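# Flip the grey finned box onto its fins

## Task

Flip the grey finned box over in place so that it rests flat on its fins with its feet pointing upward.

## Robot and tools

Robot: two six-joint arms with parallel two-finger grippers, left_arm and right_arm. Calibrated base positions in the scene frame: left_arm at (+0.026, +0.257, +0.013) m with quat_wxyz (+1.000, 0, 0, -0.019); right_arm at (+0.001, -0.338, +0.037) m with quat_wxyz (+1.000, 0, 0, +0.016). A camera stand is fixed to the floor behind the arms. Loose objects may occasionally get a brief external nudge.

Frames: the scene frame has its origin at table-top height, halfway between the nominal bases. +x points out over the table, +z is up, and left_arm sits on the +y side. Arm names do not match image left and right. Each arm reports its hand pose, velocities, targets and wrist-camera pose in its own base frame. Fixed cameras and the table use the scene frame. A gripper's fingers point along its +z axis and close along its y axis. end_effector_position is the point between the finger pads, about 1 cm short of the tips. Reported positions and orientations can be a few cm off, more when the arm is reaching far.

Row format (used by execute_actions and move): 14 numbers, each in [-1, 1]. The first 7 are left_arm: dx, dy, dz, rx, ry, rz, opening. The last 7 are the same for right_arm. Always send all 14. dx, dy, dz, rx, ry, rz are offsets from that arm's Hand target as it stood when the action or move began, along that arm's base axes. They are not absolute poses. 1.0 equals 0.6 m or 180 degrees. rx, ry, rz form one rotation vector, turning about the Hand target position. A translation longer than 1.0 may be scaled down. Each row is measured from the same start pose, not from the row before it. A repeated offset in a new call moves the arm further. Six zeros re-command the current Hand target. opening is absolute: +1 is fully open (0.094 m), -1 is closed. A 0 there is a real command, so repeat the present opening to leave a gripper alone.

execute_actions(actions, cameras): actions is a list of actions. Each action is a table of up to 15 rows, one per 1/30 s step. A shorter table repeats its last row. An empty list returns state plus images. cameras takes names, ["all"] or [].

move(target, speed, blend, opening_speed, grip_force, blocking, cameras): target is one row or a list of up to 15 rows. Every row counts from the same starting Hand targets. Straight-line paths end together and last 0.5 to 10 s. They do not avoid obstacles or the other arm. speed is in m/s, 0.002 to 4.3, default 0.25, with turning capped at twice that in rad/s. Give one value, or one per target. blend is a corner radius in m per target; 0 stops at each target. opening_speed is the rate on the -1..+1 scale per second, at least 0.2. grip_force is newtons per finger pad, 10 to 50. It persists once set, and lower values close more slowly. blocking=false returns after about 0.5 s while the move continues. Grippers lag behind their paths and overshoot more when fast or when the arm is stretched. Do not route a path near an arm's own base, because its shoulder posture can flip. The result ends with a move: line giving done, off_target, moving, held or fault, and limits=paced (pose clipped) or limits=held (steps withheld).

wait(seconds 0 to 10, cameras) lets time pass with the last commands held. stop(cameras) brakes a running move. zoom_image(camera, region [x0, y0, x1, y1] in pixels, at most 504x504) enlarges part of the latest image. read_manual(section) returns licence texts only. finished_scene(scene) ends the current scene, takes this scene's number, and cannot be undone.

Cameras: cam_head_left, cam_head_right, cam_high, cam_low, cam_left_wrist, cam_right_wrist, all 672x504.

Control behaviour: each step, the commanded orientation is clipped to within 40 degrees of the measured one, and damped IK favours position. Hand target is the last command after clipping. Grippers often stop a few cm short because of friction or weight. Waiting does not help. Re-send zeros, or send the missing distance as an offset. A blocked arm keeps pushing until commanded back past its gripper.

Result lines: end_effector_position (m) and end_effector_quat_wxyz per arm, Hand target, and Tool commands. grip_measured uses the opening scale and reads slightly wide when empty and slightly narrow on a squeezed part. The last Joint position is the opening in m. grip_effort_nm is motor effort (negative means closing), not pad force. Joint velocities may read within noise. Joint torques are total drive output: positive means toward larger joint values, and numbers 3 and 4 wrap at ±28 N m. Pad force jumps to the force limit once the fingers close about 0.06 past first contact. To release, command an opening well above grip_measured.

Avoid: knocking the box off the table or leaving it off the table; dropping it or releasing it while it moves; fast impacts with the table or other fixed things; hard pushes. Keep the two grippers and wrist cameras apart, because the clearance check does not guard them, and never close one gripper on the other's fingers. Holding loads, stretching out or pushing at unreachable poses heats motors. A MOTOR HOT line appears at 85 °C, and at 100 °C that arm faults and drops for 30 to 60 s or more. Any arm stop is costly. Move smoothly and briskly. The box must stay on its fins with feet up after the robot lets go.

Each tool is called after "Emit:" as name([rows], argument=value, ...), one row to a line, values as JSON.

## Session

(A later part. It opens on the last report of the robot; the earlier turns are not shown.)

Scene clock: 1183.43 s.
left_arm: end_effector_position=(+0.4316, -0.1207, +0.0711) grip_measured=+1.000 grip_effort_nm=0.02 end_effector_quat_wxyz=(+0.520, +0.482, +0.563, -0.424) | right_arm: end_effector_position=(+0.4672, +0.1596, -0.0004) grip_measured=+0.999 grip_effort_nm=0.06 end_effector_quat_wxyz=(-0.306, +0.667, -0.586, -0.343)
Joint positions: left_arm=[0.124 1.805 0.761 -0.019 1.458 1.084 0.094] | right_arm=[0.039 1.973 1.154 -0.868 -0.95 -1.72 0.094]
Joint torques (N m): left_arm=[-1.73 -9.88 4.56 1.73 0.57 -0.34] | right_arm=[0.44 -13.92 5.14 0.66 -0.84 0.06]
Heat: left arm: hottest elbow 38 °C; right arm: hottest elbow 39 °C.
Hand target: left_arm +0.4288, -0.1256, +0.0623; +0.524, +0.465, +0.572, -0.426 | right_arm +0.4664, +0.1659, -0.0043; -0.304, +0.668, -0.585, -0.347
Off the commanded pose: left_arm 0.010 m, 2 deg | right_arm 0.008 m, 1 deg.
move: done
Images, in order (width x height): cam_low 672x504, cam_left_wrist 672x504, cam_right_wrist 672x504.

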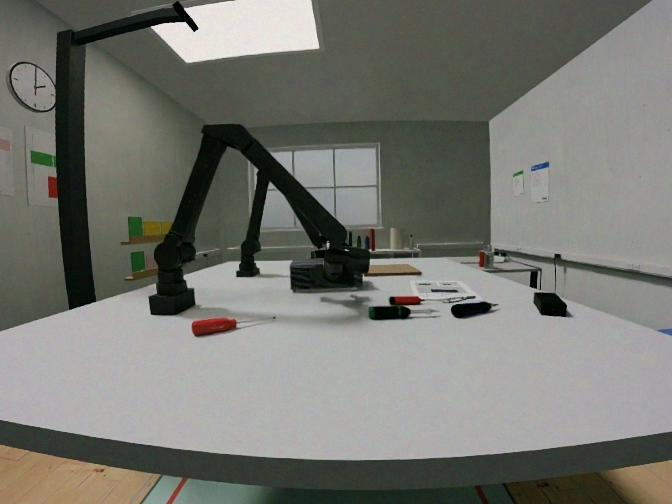

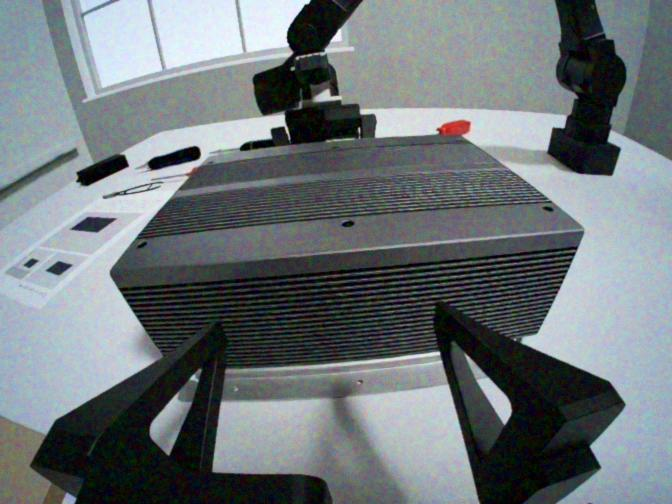

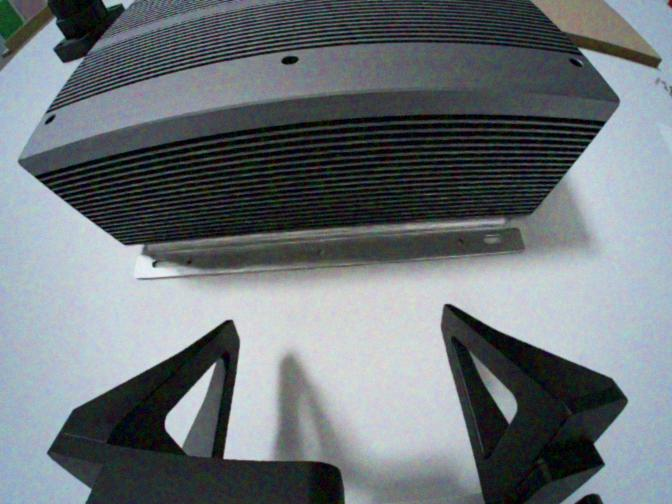

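Emit:
move(target=[0.0,0,0, 0,0,0, 1, -0.005,0.02,-0.028, 0,0,0, 1], speed=0.05, cameras=["cam_right_wrist","cam_low"])

Emit:
zoom_image(camera="cam_right_wrist", region=[200, 220, 480, 370])

Emit:
zoom_image(camera="cam_low", region=[260, 230, 400, 320])

Scene clock: 1192.23 s.
left_arm: end_effector_position=(+0.4316, -0.1207, +0.0711) grip_measured=+1.000 grip_effort_nm=0.02 end_effector_quat_wxyz=(+0.520, +0.482, +0.563, -0.424) | right_arm: end_effector_position=(+0.4649, +0.1719, -0.0166) grip_measured=+0.999 grip_effort_nm=0.06 end_effector_quat_wxyz=(-0.306, +0.668, -0.586, -0.343)
Joint positions: left_arm=[0.124 1.805 0.761 -0.019 1.458 1.084 0.094] | right_arm=[0.065 1.996 1.136 -0.79 -0.953 -1.678 0.094]
Joint torques (N m): left_arm=[-1.55 -9.99 4.66 1.36 0.56 -0.27] | right_arm=[0.26 -14.21 4.86 0.73 -0.8 -0.01]
Heat: left arm: hottest elbow 38 °C; right arm: hottest elbow 39 °C.
Hand target: left_arm +0.4285, -0.1250, +0.0627; +0.512, +0.478, +0.568, -0.432 (not the last commanded pose) | right_arm +0.4634, +0.1780, -0.0210; -0.304, +0.668, -0.584, -0.347
Off the commanded pose: left_arm 0.010 m, 2 deg | right_arm 0.008 m, 1 deg.
move: done
Images, in order (width x height): cam_low 672x504, cam_right_wrist 672x504.

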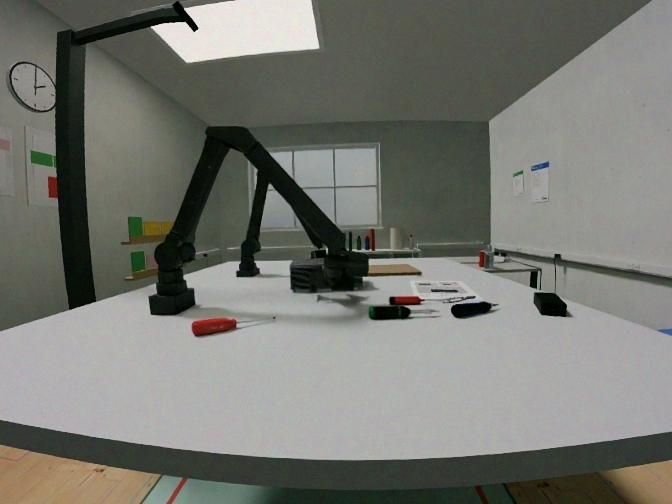

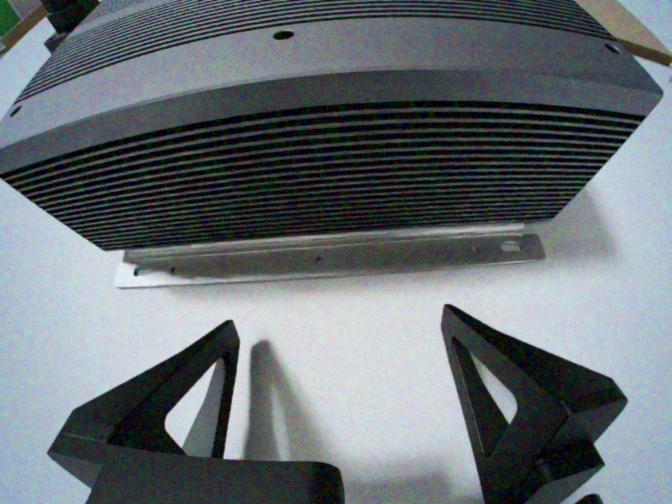

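Scaled by 1.800 from the camera's 672x504 image, which has a finer 960x720 frame.

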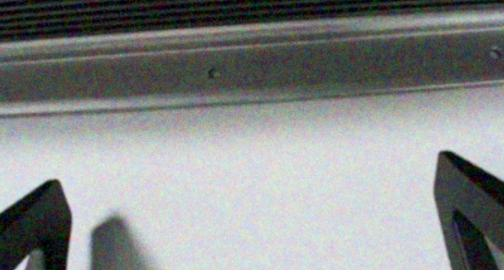

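Scaled by 3.600.

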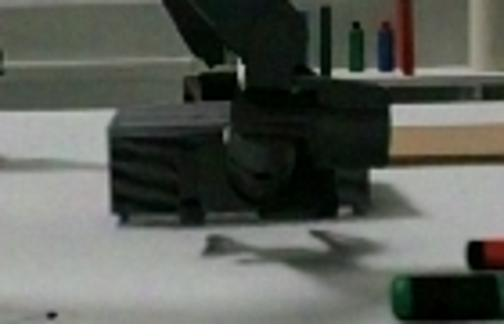

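Emit:
execute_actions(actions=[])

Scene clock: 1232.40 s.
left_arm: end_effector_position=(+0.4316, -0.1207, +0.0711) grip_measured=+1.000 grip_effort_nm=0.02 end_effector_quat_wxyz=(+0.520, +0.482, +0.563, -0.424) | right_arm: end_effector_position=(+0.4649, +0.1719, -0.0166) grip_measured=+0.999 grip_effort_nm=0.07 end_effector_quat_wxyz=(-0.306, +0.667, -0.586, -0.343)
Joint positions: left_arm=[0.124 1.805 0.761 -0.019 1.458 1.084 0.094] | right_arm=[0.065 1.996 1.136 -0.79 -0.953 -1.677 0.094]
Joint velocities: within noise
Joint torques (N m): left_arm=[-1.49 -9.93 4.67 1.42 0.56 -0.26] | right_arm=[0.26 -14.33 4.98 0.65 -0.82 0.02]
Heat: left arm: hottest elbow 37 °C; right arm: hottest elbow 36 °C.
Hand target: left_arm +0.4285, -0.1250, +0.0627; +0.512, +0.478, +0.568, -0.432 (not the last commanded pose) | right_arm +0.4633, +0.1780, -0.0210; -0.304, +0.668, -0.584, -0.347
Tool commands: left_gripper/opening=+1.0 right_gripper/opening=+1.0
Off the commanded pose: left_arm 0.010 m, 2 deg | right_arm 0.008 m, 1 deg.

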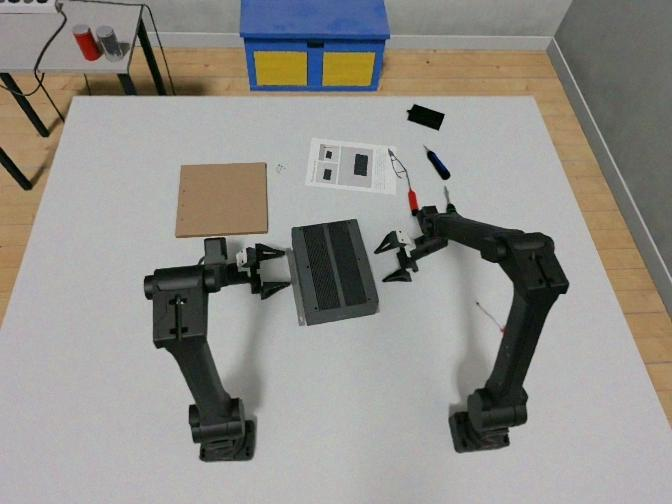

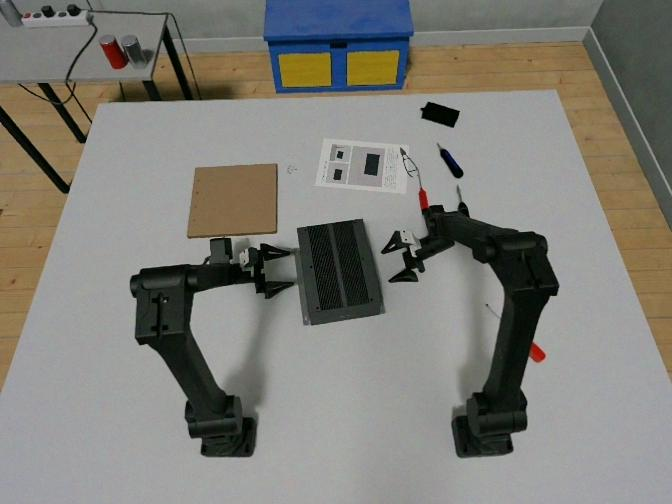

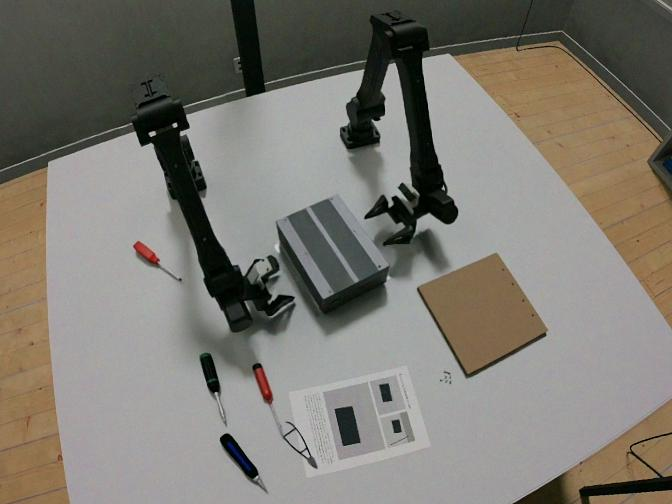

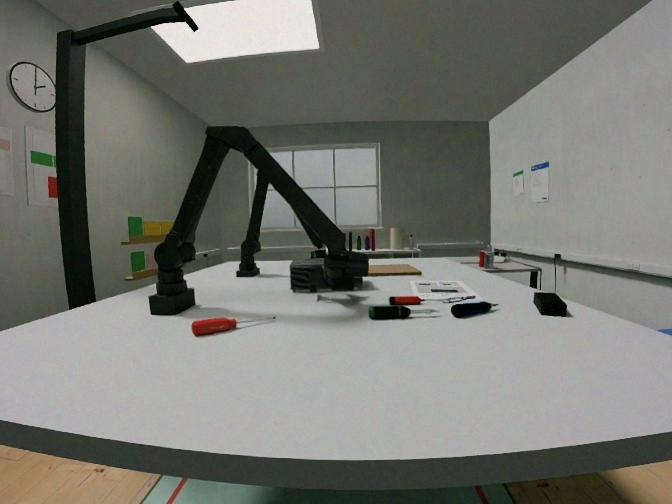

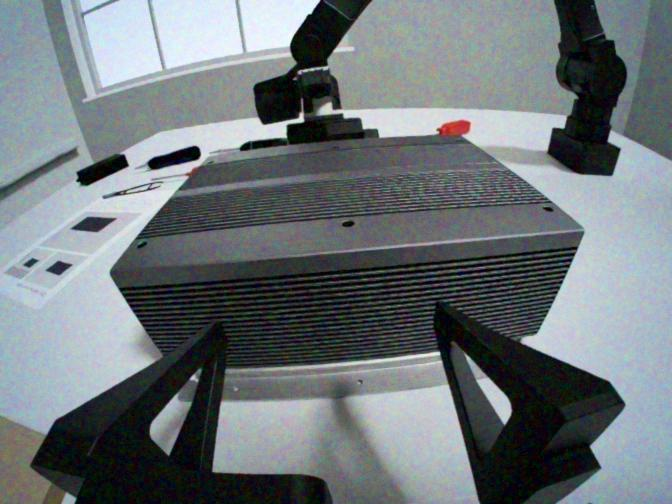

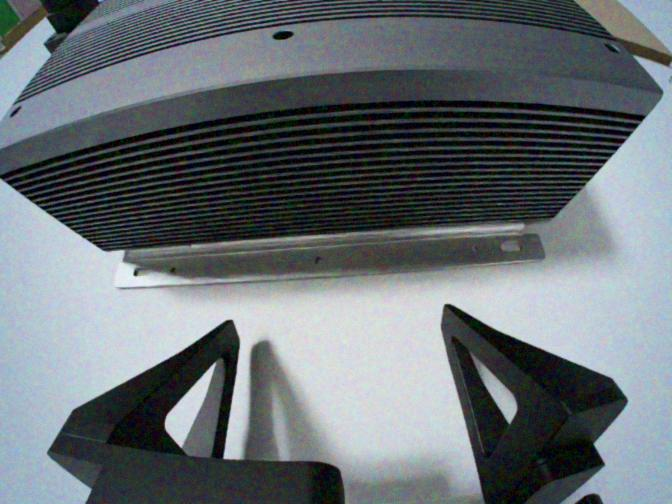

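Emit:
move(target=[0,0,0,0,0,0,1, -0.014,0.0517,0.0,0.0286,0.0039,0,1], speed=0.04, cameras=["cam_right_wrist","cam_low"])

Scene clock: 1697.17 s.
left_arm: end_effector_position=(+0.4316, -0.1207, +0.0711) grip_measured=+1.000 grip_effort_nm=0.02 end_effector_quat_wxyz=(+0.520, +0.482, +0.563, -0.424) | right_arm: end_effector_position=(+0.4582, +0.2025, -0.0154) grip_measured=+0.999 grip_effort_nm=0.06 end_effector_quat_wxyz=(-0.334, +0.651, -0.571, -0.371)
Joint positions: left_arm=[0.124 1.805 0.761 -0.019 1.458 1.084 0.094] | right_arm=[0.112 2.005 1.103 -0.68 -1.046 -1.597 0.094]
Joint torques (N m): left_arm=[-1.61 -9.99 4.63 1.4 0.56 -0.26] | right_arm=[0.03 -14.1 4.72 0.92 -0.91 0.04]
Heat: left arm: hottest elbow 35 °C; right arm: hottest elbow 34 °C.
Hand target: left_arm +0.4285, -0.1250, +0.0627; +0.512, +0.478, +0.568, -0.432 | right_arm +0.4550, +0.2090, -0.0210; -0.330, +0.651, -0.570, -0.377
Off the commanded pose: left_arm 0.010 m, 1 deg | right_arm 0.009 m, 1 deg.
move: done
Images, in order (width x height): cam_low 672x504, cam_right_wrist 672x504.

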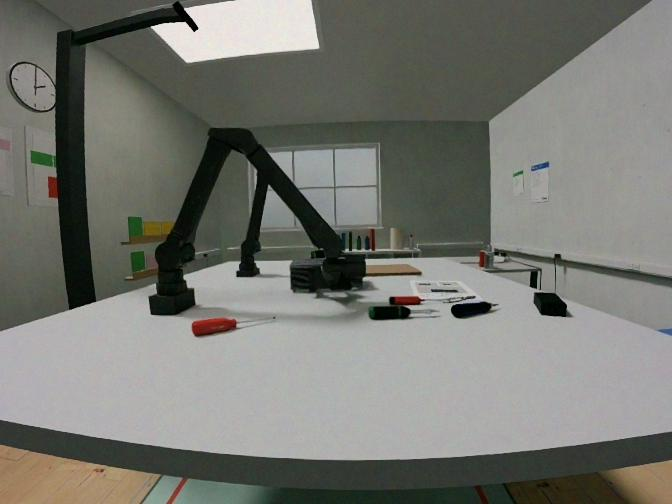

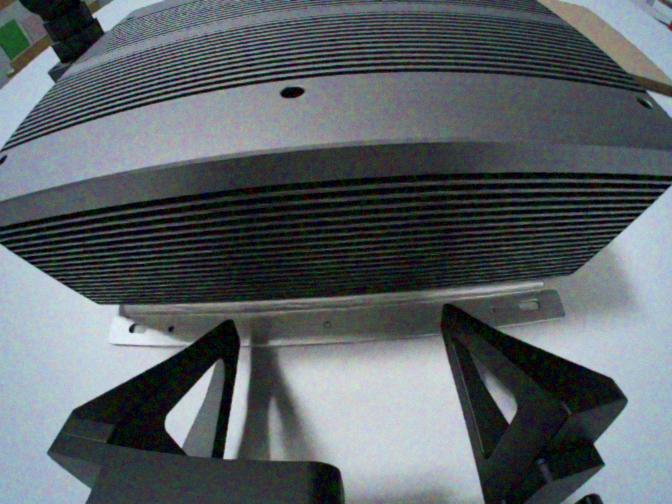

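Emit:
zoom_image(camera="cam_right_wrist", region=[60, 240, 600, 400])

Emit:
zoom_image(camera="cam_low", region=[270, 240, 390, 310])

Region (60, 240, 600, 400) is 540x160 pixels. A region can be at most 504 by 504 pixels.

Scaled by 4.200.

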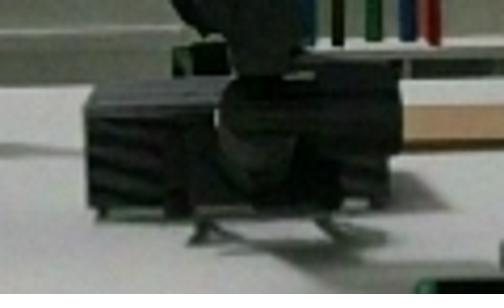

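Emit:
zoom_image(camera="cam_right_wrist", region=[80, 250, 340, 400])

Emit:
zoom_image(camera="cam_right_wrist", region=[340, 250, 600, 400])

Scaled by 1.938 from the camera's 672x504 image, which has a finer 960x720 frame.

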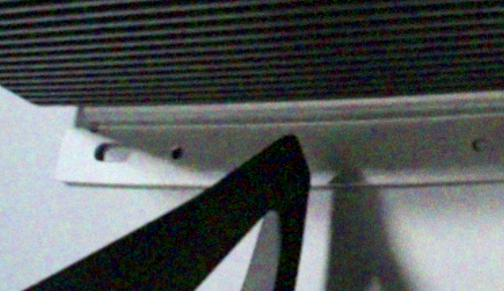

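Scaled by 1.938 from the camera's 672x504 image, which has a finer 960x720 frame.

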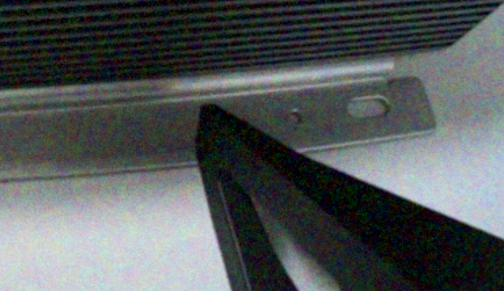

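Emit:
move(target=[0,0,0,0,0,0,1, -0.0013,0.01,-0.005,0,0,0,1], speed=0.03, cameras=["cam_right_wrist","cam_left_wrist"])

Emit:
zoom_image(camera="cam_right_wrist", region=[80, 250, 340, 400])

Emit:
zoom_image(camera="cam_right_wrist", region=[340, 250, 600, 400])

Scene clock: 1718.80 s.
left_arm: end_effector_position=(+0.4316, -0.1207, +0.0711) grip_measured=+1.000 grip_effort_nm=0.02 end_effector_quat_wxyz=(+0.520, +0.482, +0.563, -0.424) | right_arm: end_effector_position=(+0.4573, +0.2084, -0.0185) grip_measured=+0.999 grip_effort_nm=0.06 end_effector_quat_wxyz=(-0.334, +0.651, -0.571, -0.371)
Joint positions: left_arm=[0.124 1.805 0.761 -0.019 1.458 1.084 0.094] | right_arm=[0.124 2.009 1.098 -0.65 -1.046 -1.571 0.094]
Joint torques (N m): left_arm=[-1.61 -9.99 4.64 1.43 0.55 -0.26] | right_arm=[0.09 -13.92 4.71 0.84 -0.88 0.05]
Heat: left arm: hottest elbow 35 °C; right arm: hottest elbow 34 °C.
Hand target: left_arm +0.4285, -0.1250, +0.0627; +0.512, +0.478, +0.568, -0.432 | right_arm +0.4541, +0.2150, -0.0240; -0.330, +0.651, -0.570, -0.377
Off the commanded pose: left_arm 0.010 m, 1 deg | right_arm 0.009 m, 1 deg.
move: done
Images, in order (width x height): cam_left_wrist 672x504, cam_right_wrist 672x504.

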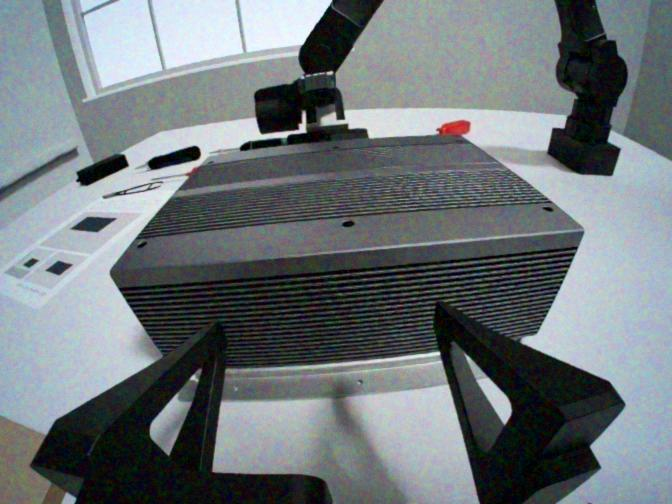

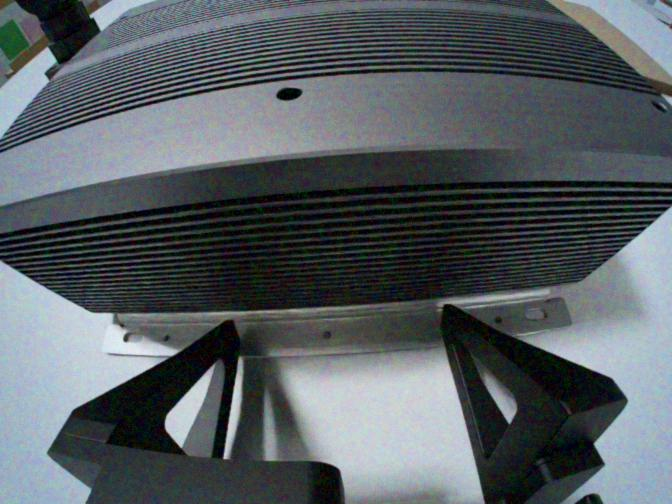

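Scaled by 1.938 from the camera's 672x504 image, which has a finer 960x720 frame.

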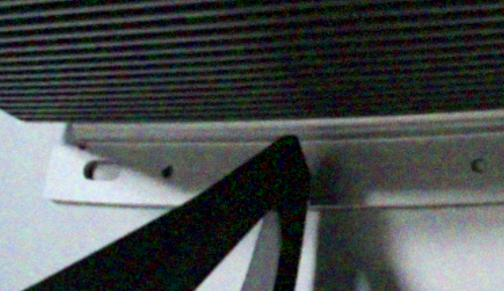

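Scaled by 1.938 from the camera's 672x504 image, which has a finer 960x720 frame.

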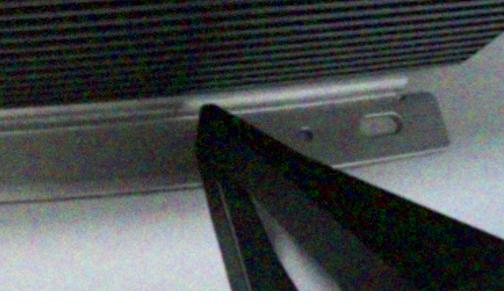

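Emit:
move(target=[0,0,0,0,0,0,1, -0.0009,0.0067,0,0,0,0,1], speed=0.03, cameras=["cam_right_wrist"])

Emit:
zoom_image(camera="cam_right_wrist", region=[80, 250, 340, 400])

Emit:
zoom_image(camera="cam_right_wrist", region=[340, 250, 600, 400])

Scene clock: 1730.77 s.
left_arm: end_effector_position=(+0.4316, -0.1207, +0.0711) grip_measured=+1.000 grip_effort_nm=0.02 end_effector_quat_wxyz=(+0.520, +0.482, +0.563, -0.424) | right_arm: end_effector_position=(+0.4569, +0.2119, -0.0193) grip_measured=+0.999 grip_effort_nm=0.06 end_effector_quat_wxyz=(-0.334, +0.651, -0.572, -0.372)
Joint positions: left_arm=[0.124 1.805 0.761 -0.019 1.458 1.084 0.094] | right_arm=[0.132 2.009 1.094 -0.633 -1.046 -1.554 0.094]
Joint torques (N m): left_arm=[-1.67 -10.11 4.64 1.35 0.57 -0.26] | right_arm=[0.21 -13.92 4.59 0.92 -0.84 0.09]
Heat: left arm: hottest elbow 35 °C; right arm: hottest elbow 34 °C.
Hand target: left_arm +0.4285, -0.1250, +0.0627; +0.512, +0.478, +0.568, -0.432 | right_arm +0.4538, +0.2190, -0.0240; -0.330, +0.651, -0.570, -0.377
Off the commanded pose: left_arm 0.010 m, 1 deg | right_arm 0.009 m, 1 deg.
move: done
Images, in order (width x height): cam_right_wrist 672x504.

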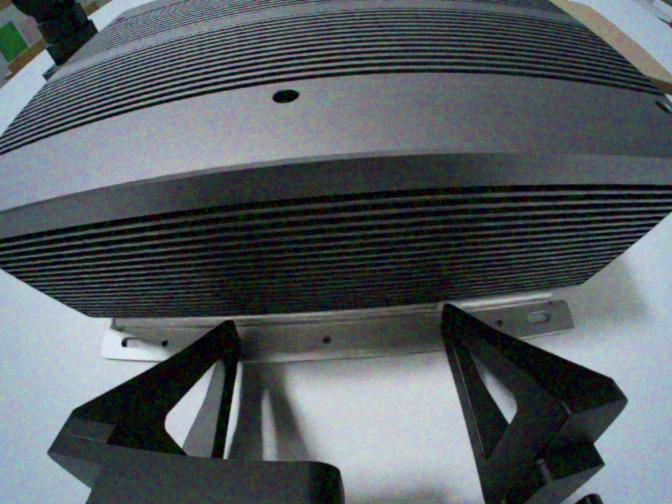

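Scaled by 1.938 from the camera's 672x504 image, which has a finer 960x720 frame.

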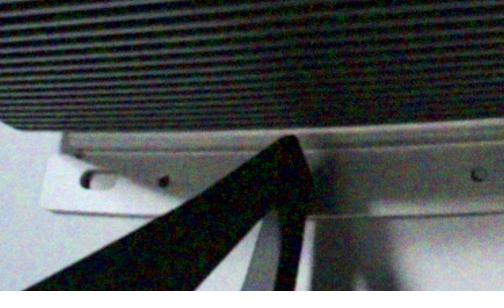

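Scaled by 1.938 from the camera's 672x504 image, which has a finer 960x720 frame.

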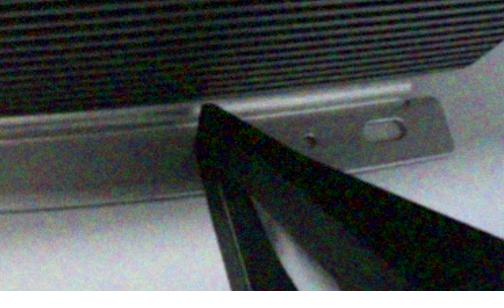

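Emit:
move(target=[0,0,0,0,0,0,1, -0.0009,0.0067,0,0,0,0,1], speed=0.03, cameras=["cam_right_wrist"])

Emit:
zoom_image(camera="cam_right_wrist", region=[80, 250, 340, 400])

Emit:
zoom_image(camera="cam_right_wrist", region=[340, 250, 600, 400])

Scene clock: 1744.87 s.
left_arm: end_effector_position=(+0.4316, -0.1207, +0.0711) grip_measured=+1.000 grip_effort_nm=0.02 end_effector_quat_wxyz=(+0.520, +0.482, +0.563, -0.424) | right_arm: end_effector_position=(+0.4564, +0.2157, -0.0199) grip_measured=+0.999 grip_effort_nm=0.07 end_effector_quat_wxyz=(-0.333, +0.650, -0.573, -0.372)
Joint positions: left_arm=[0.124 1.805 0.761 -0.019 1.458 1.084 0.094] | right_arm=[0.14 2.009 1.091 -0.617 -1.046 -1.537 0.094]
Joint torques (N m): left_arm=[-1.67 -10.05 4.67 1.4 0.56 -0.27] | right_arm=[0.91 -14.33 4.71 0.95 -0.81 0.01]
Heat: left arm: hottest elbow 35 °C; right arm: hottest elbow 34 °C.
Hand target: left_arm +0.4285, -0.1250, +0.0627; +0.512, +0.478, +0.568, -0.432 | right_arm +0.4532, +0.2230, -0.0240; -0.330, +0.651, -0.570, -0.377
Off the commanded pose: left_arm 0.010 m, 1 deg | right_arm 0.009 m, 1 deg.
move: done
Images, in order (width x height): cam_right_wrist 672x504.

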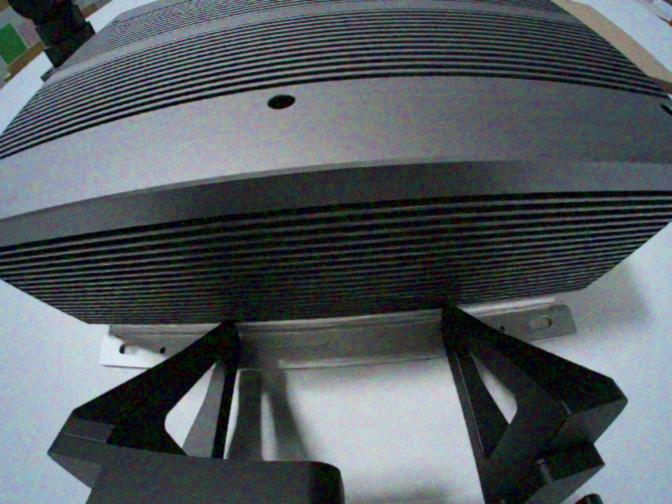

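Scaled by 1.938 from the camera's 672x504 image, which has a finer 960x720 frame.

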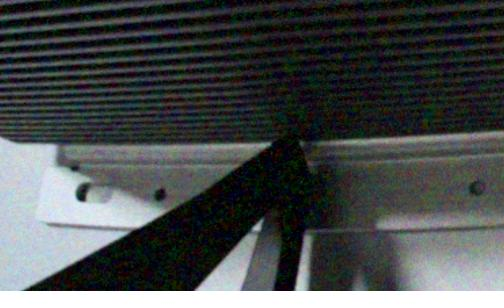

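Scaled by 1.938 from the camera's 672x504 image, which has a finer 960x720 frame.

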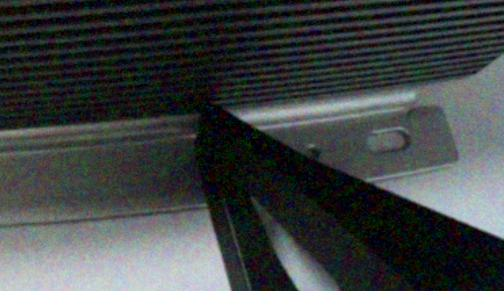

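Emit:
move(target=[0,0,0,0,0,0,1, -0.0007,0.005,0,0,0,0,1], speed=0.03, cameras=["cam_right_wrist"])

Emit:
zoom_image(camera="cam_right_wrist", region=[80, 250, 340, 400])

Emit:
zoom_image(camera="cam_right_wrist", region=[340, 250, 600, 400])

Scene clock: 1750.70 s.
left_arm: end_effector_position=(+0.4316, -0.1207, +0.0711) grip_measured=+1.000 grip_effort_nm=0.02 end_effector_quat_wxyz=(+0.520, +0.482, +0.563, -0.424) | right_arm: end_effector_position=(+0.4573, +0.2160, -0.0203) grip_measured=+0.999 grip_effort_nm=0.07 end_effector_quat_wxyz=(-0.335, +0.649, -0.574, -0.371)
Joint positions: left_arm=[0.124 1.805 0.761 -0.019 1.458 1.084 0.094] | right_arm=[0.14 2.009 1.089 -0.605 -1.046 -1.527 0.094]
Joint torques (N m): left_arm=[-1.44 -9.93 4.66 1.37 0.55 -0.27] | right_arm=[0.97 -14.45 4.63 0.83 -0.8 0.1]
Heat: left arm: hottest elbow 35 °C; right arm: hottest elbow 34 °C.
Hand target: left_arm +0.4285, -0.1250, +0.0627; +0.512, +0.478, +0.568, -0.432 | right_arm +0.4528, +0.2260, -0.0240; -0.330, +0.651, -0.570, -0.377
Off the commanded pose: left_arm 0.010 m, 1 deg | right_arm 0.012 m, 1 deg.
move: off_target (right_arm)
Images, in order (width x height): cam_right_wrist 672x504.

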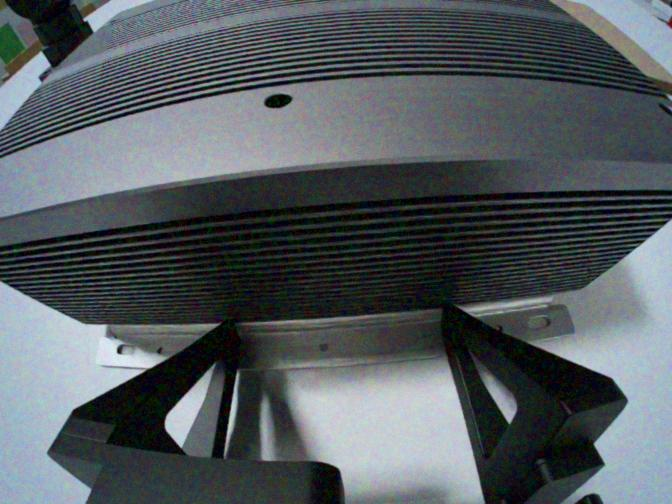

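Scaled by 1.938 from the camera's 672x504 image, which has a finer 960x720 frame.

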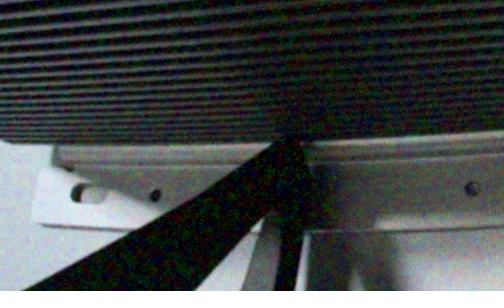

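Scaled by 1.938 from the camera's 672x504 image, which has a finer 960x720 frame.

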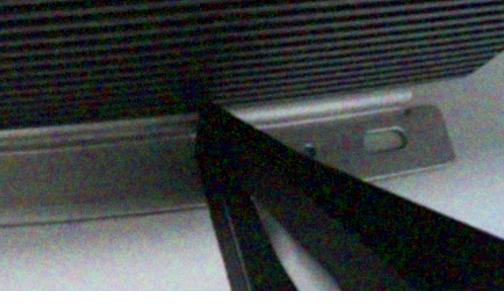

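Emit:
move(target=[-0.0077,-0.0405,-0.0068,0,0,0,1, 0,0,0,0,0,0,1], speed=0.04, cameras=["cam_left_wrist"])

Emit:
zoom_image(camera="cam_left_wrist", region=[110, 230, 350, 410])

Emit:
zoom_image(camera="cam_left_wrist", region=[350, 230, 590, 410])

Scene clock: 1767.03 s.
left_arm: end_effector_position=(+0.4275, -0.1450, +0.0702) grip_measured=+1.000 grip_effort_nm=0.02 end_effector_quat_wxyz=(+0.517, +0.489, +0.561, -0.423) | right_arm: end_effector_position=(+0.4573, +0.2160, -0.0203) grip_measured=+0.999 grip_effort_nm=0.06 end_effector_quat_wxyz=(-0.334, +0.649, -0.574, -0.371)
Joint positions: left_arm=[0.065 1.805 0.702 0.297 1.423 0.831 0.094] | right_arm=[0.14 2.009 1.089 -0.605 -1.046 -1.527 0.094]
Joint torques (N m): left_arm=[-1.49 -8.94 4.36 2.07 0.45 -0.33] | right_arm=[0.79 -14.45 4.59 0.91 -0.84 0.03]
Heat: left arm: hottest elbow 35 °C; right arm: hottest elbow 34 °C.
Hand target: left_arm +0.4241, -0.1492, +0.0587; +0.513, +0.478, +0.568, -0.432 | right_arm +0.4528, +0.2260, -0.0240; -0.330, +0.651, -0.570, -0.377
Off the commanded pose: left_arm 0.013 m, 2 deg | right_arm 0.012 m, 1 deg.
move: off_target (left_arm, right_arm)
Images, in order (width x height): cam_left_wrist 672x504.

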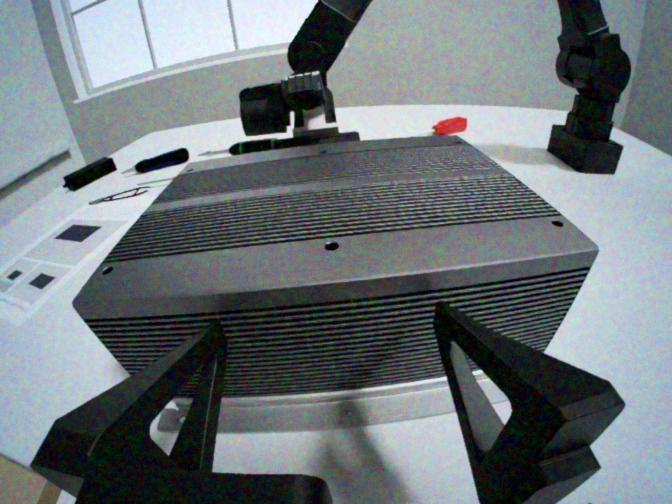

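Scaled by 2.100 from the camera's 672x504 image, which has a finer 960x720 frame.

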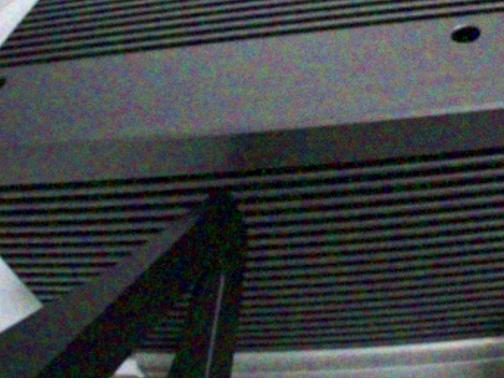

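Scaled by 2.100 from the camera's 672x504 image, which has a finer 960x720 frame.

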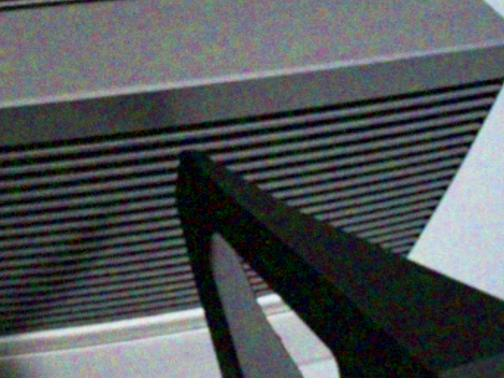

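Emit:
move(target=[0.0024,-0.0118,-0.002,0,0,0,1, 0,0,0,0,0,0,1], speed=0.03, cameras=["cam_left_wrist"])

Emit:
zoom_image(camera="cam_left_wrist", region=[110, 230, 350, 410])

Emit:
zoom_image(camera="cam_left_wrist", region=[350, 230, 590, 410])

Scene clock: 1775.00 s.
left_arm: end_effector_position=(+0.4297, -0.1494, +0.0690) grip_measured=+1.000 grip_effort_nm=0.02 end_effector_quat_wxyz=(+0.521, +0.485, +0.563, -0.421) | right_arm: end_effector_position=(+0.4573, +0.2160, -0.0203) grip_measured=+0.999 grip_effort_nm=0.06 end_effector_quat_wxyz=(-0.334, +0.649, -0.574, -0.371)
Joint positions: left_arm=[0.054 1.821 0.684 0.45 1.407 0.712 0.094] | right_arm=[0.14 2.009 1.089 -0.605 -1.046 -1.527 0.094]
Joint torques (N m): left_arm=[-2.26 -9 4.25 2.1 0.39 -0.34] | right_arm=[1.2 -14.62 4.62 0.94 -0.88 0.1]
Heat: left arm: hottest elbow 35 °C; right arm: hottest elbow 34 °C.
Hand target: left_arm +0.4255, -0.1564, +0.0576; +0.513, +0.478, +0.567, -0.432 | right_arm +0.4528, +0.2260, -0.0240; -0.330, +0.651, -0.570, -0.377
Off the commanded pose: left_arm 0.014 m, 2 deg | right_arm 0.012 m, 1 deg.
move: off_target (left_arm, right_arm)
Images, in order (width x height): cam_left_wrist 672x504.

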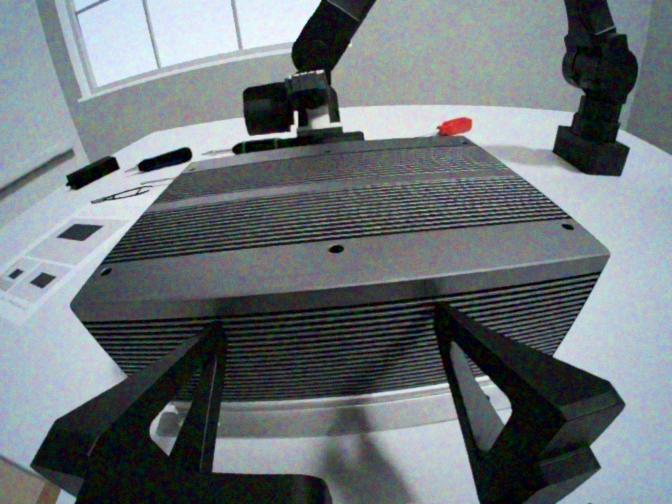

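Scaled by 2.100 from the camera's 672x504 image, which has a finer 960x720 frame.

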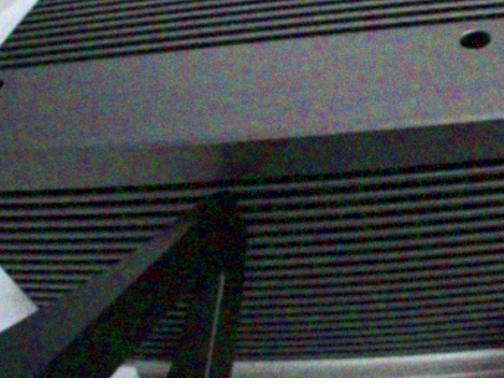

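Scaled by 2.100 from the camera's 672x504 image, which has a finer 960x720 frame.

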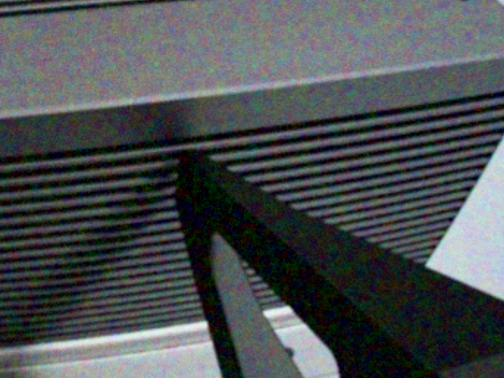

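Emit:
move(target=[0.0027,-0.0131,0.0,0,0,0,1, 0,0,0,0,0,0,1], speed=0.03)

Scene clock: 1780.17 s.
left_arm: end_effector_position=(+0.4308, -0.1499, +0.0681) grip_measured=+1.000 grip_effort_nm=0.02 end_effector_quat_wxyz=(+0.524, +0.478, +0.566, -0.420) | right_arm: end_effector_position=(+0.4573, +0.2160, -0.0203) grip_measured=+0.999 grip_effort_nm=0.06 end_effector_quat_wxyz=(-0.334, +0.649, -0.574, -0.371)
Joint positions: left_arm=[0.052 1.834 0.671 0.554 1.398 0.628 0.094] | right_arm=[0.14 2.009 1.089 -0.605 -1.046 -1.527 0.094]
Joint torques (N m): left_arm=[-3.6 -9.17 4.46 2.25 0.08 -0.36] | right_arm=[1.08 -14.68 4.64 1.05 -0.84 0.1]
Heat: left arm: hottest elbow 35 °C; right arm: hottest elbow 34 °C.
Hand target: left_arm +0.4270, -0.1643, +0.0574; +0.512, +0.478, +0.568, -0.432 | right_arm +0.4528, +0.2260, -0.0240; -0.330, +0.651, -0.570, -0.377
Off the commanded pose: left_arm 0.018 m, 2 deg | right_arm 0.012 m, 1 deg.
move: off_target (left_arm, right_arm)

Emit:
move(target=[0.0054,-0.0261,0.0,0,0,0,1, -0.0036,0.0264,0,0,0,0,1], speed=0.03, cameras=["cam_left_wrist","cam_right_wrist","cam_low"])

Scene clock: 1796.57 s.
left_arm: end_effector_position=(+0.4311, -0.1497, +0.0674) grip_measured=+1.000 grip_effort_nm=0.02 end_effector_quat_wxyz=(+0.526, +0.468, +0.572, -0.421) | right_arm: end_effector_position=(+0.4573, +0.2164, -0.0219) grip_measured=+0.999 grip_effort_nm=0.05 end_effector_quat_wxyz=(-0.337, +0.643, -0.581, -0.369)
Joint positions: left_arm=[0.051 1.848 0.655 0.664 1.388 0.533 0.094] | right_arm=[0.141 2.005 1.074 -0.562 -1.045 -1.486 0.094]
Joint torques (N m): left_arm=[-6.77 -8.88 5.15 2.5 -0.77 -0.37] | right_arm=[4.25 -13.98 5.11 1.84 -0.76 0.32]
Heat: left arm: hottest elbow 35 °C; right arm: hottest elbow 34 °C.
Hand target: left_arm +0.4304, -0.1799, +0.0575; +0.512, +0.478, +0.568, -0.432 | right_arm +0.4507, +0.2418, -0.0239; -0.330, +0.651, -0.570, -0.377
Off the commanded pose: left_arm 0.032 m, 2 deg | right_arm 0.026 m, 2 deg.
move: off_target (left_arm, right_arm)
Images, in order (width x height): cam_low 672x504, cam_left_wrist 672x504, cam_right_wrist 672x504.

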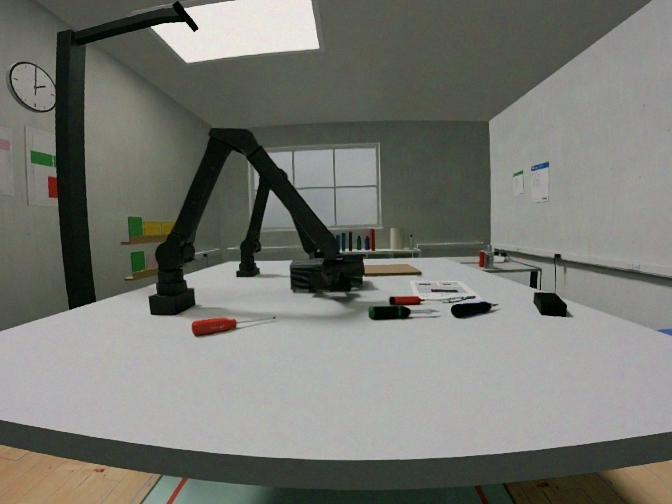

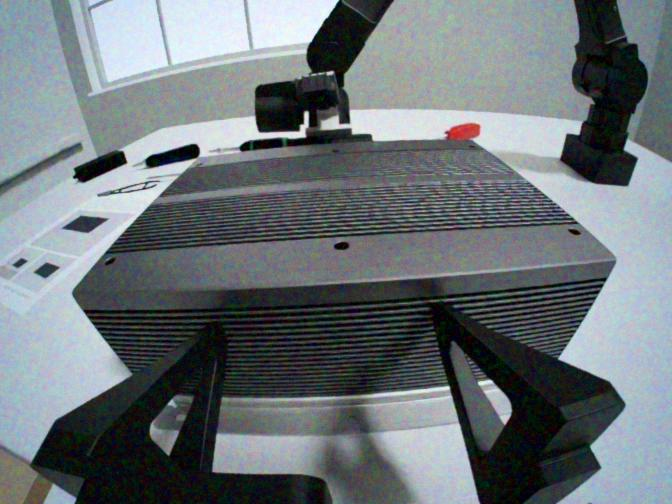

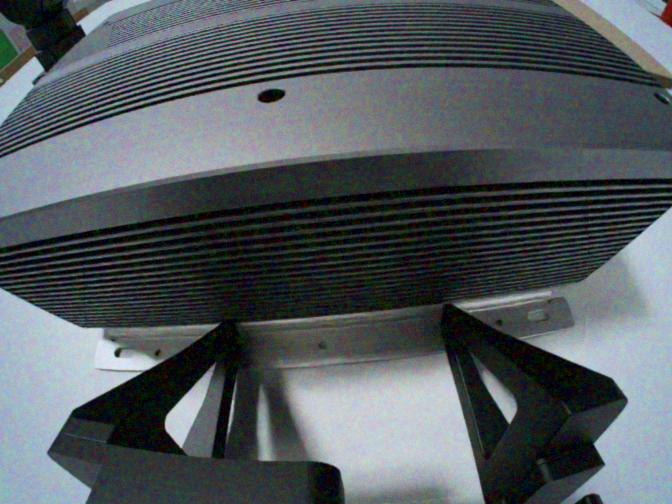

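Emit:
move(target=[0.0027,-0.0128,0.0333,0.0272,0.0056,0,1, 0,0,0,0,0,0,1], speed=0.03, cameras=["cam_left_wrist","cam_right_wrist"])

Scene clock: 1807.03 s.
left_arm: end_effector_position=(+0.4301, -0.1472, +0.0644) grip_measured=+1.000 grip_effort_nm=0.02 end_effector_quat_wxyz=(+0.494, +0.459, +0.620, -0.402) | right_arm: end_effector_position=(+0.4573, +0.2164, -0.0219) grip_measured=+0.999 grip_effort_nm=0.05 end_effector_quat_wxyz=(-0.337, +0.643, -0.581, -0.369)
Joint positions: left_arm=[0.049 1.764 0.665 0.334 1.294 0.701 0.094] | right_arm=[0.141 2.005 1.074 -0.562 -1.045 -1.486 0.094]
Joint torques (N m): left_arm=[-8.59 -11.58 7.28 1.21 0.37 -0.2] | right_arm=[3.78 -14.15 4.86 1.68 -0.75 0.28]
Heat: left arm: hottest elbow 35 °C; right arm: hottest shoulder 34 °C.
Hand target: left_arm +0.4319, -0.1876, +0.0775; +0.487, +0.496, +0.590, -0.411 | right_arm +0.4507, +0.2418, -0.0240; -0.330, +0.651, -0.570, -0.377
Off the commanded pose: left_arm 0.042 m, 6 deg | right_arm 0.026 m, 2 deg.
move: off_target (left_arm, right_arm)
Images, in order (width x height): cam_left_wrist 672x504, cam_right_wrist 672x504.

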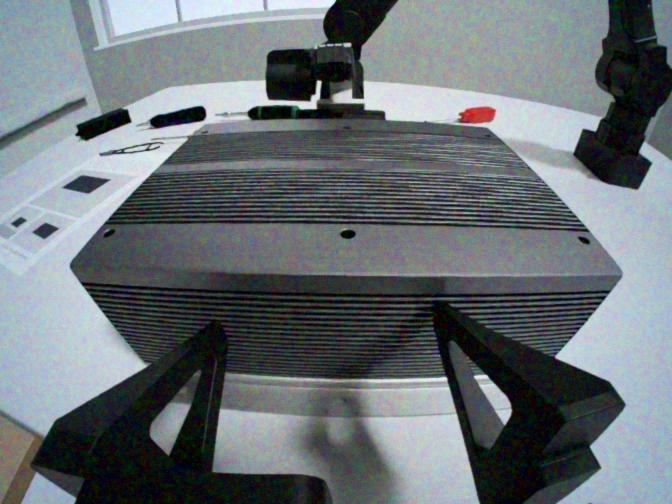

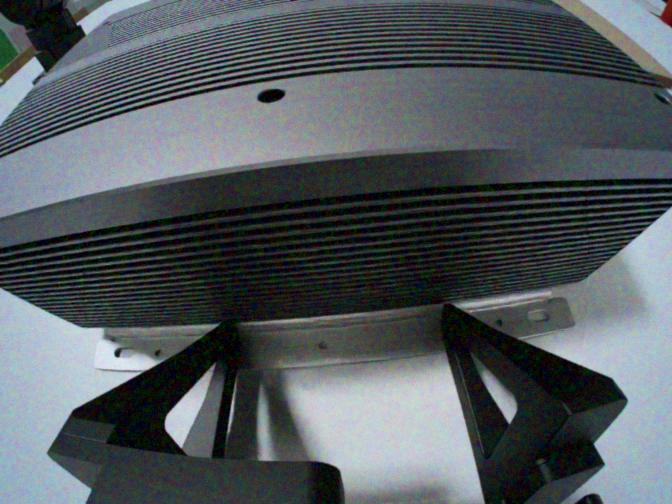

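Emit:
move(target=[0,0,0.0333,0,0,0,1, 0,0,0,0,0,0,1], speed=0.03, cameras=["cam_left_wrist"])

Scene clock: 1833.43 s.
left_arm: end_effector_position=(+0.4275, -0.1474, +0.0698) grip_measured=+1.000 grip_effort_nm=0.02 end_effector_quat_wxyz=(+0.487, +0.461, +0.627, -0.397) | right_arm: end_effector_position=(+0.4574, +0.2163, -0.0220) grip_measured=+0.999 grip_effort_nm=0.05 end_effector_quat_wxyz=(-0.337, +0.643, -0.581, -0.369)
Joint positions: left_arm=[0.046 1.728 0.665 0.256 1.275 0.735 0.094] | right_arm=[0.141 2.005 1.074 -0.562 -1.044 -1.486 0.094]
Joint torques (N m): left_arm=[-8.29 -13.16 8.18 1.33 1.2 -0.42] | right_arm=[3.78 -15.27 4.88 1.61 -0.86 0.32]
Heat: left arm: hottest elbow 36 °C; right arm: hottest shoulder 34 °C.
Hand target: left_arm +0.4319, -0.1875, +0.0974; +0.487, +0.496, +0.590, -0.411 | right_arm +0.4506, +0.2419, -0.0240; -0.330, +0.651, -0.570, -0.377
Off the commanded pose: left_arm 0.049 m, 6 deg | right_arm 0.027 m, 2 deg.
move: off_target (left_arm, right_arm)
Images, in order (width x height): cam_left_wrist 672x504.

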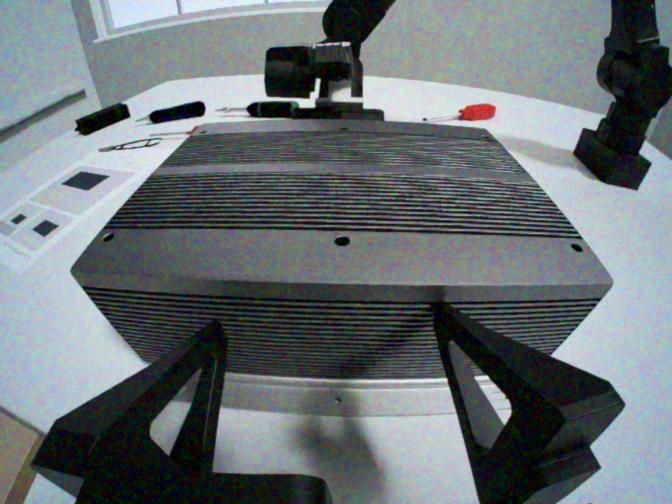

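Emit:
move(target=[0.0068,-0.0326,0.0,0,0,0,1, -0.0034,0.025,0,0,0,0,1], speed=0.03, cameras=["cam_left_wrist","cam_right_wrist"])

Scene clock: 1842.97 s.
left_arm: end_effector_position=(+0.4321, -0.1492, +0.0710) grip_measured=+1.000 grip_effort_nm=0.02 end_effector_quat_wxyz=(+0.490, +0.460, +0.630, -0.389) | right_arm: end_effector_position=(+0.4601, +0.2138, -0.0219) grip_measured=+0.999 grip_effort_nm=0.05 end_effector_quat_wxyz=(-0.338, +0.637, -0.592, -0.360)
Joint positions: left_arm=[0.039 1.727 0.665 0.293 1.254 0.703 0.094] | right_arm=[0.138 1.993 1.059 -0.52 -1.029 -1.44 0.094]
Joint torques (N m): left_arm=[-11.34 -12.63 8.17 3.06 0.78 -0.86] | right_arm=[6.48 -13.63 5.11 1.91 -1.33 0.35]
Heat: left arm: hottest elbow 36 °C; right arm: hottest shoulder 34 °C.
Hand target: left_arm +0.4360, -0.2071, +0.0974; +0.487, +0.496, +0.590, -0.411 | right_arm +0.4485, +0.2569, -0.0240; -0.330, +0.651, -0.570, -0.377
Off the commanded pose: left_arm 0.064 m, 7 deg | right_arm 0.045 m, 4 deg.
move: off_target (left_arm, right_arm)
Images, in order (width x height): cam_left_wrist 672x504, cam_right_wrist 672x504.

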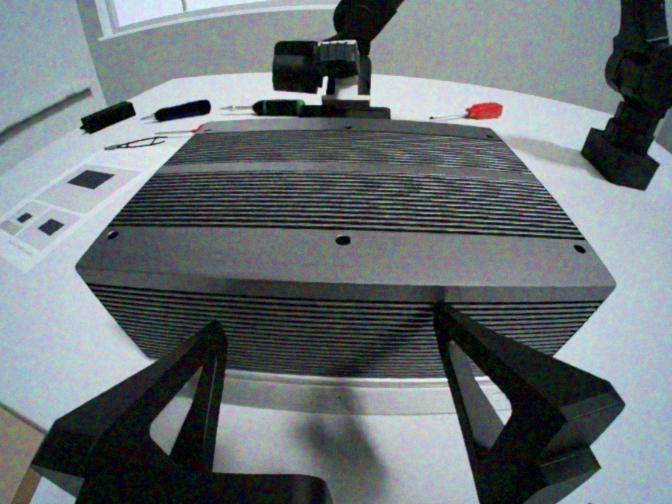

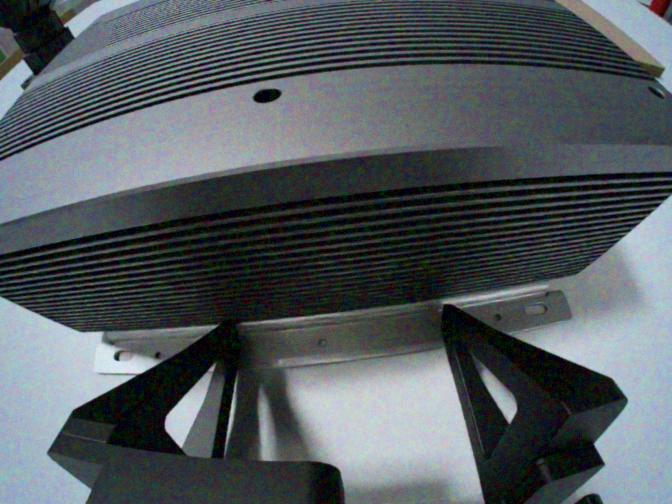

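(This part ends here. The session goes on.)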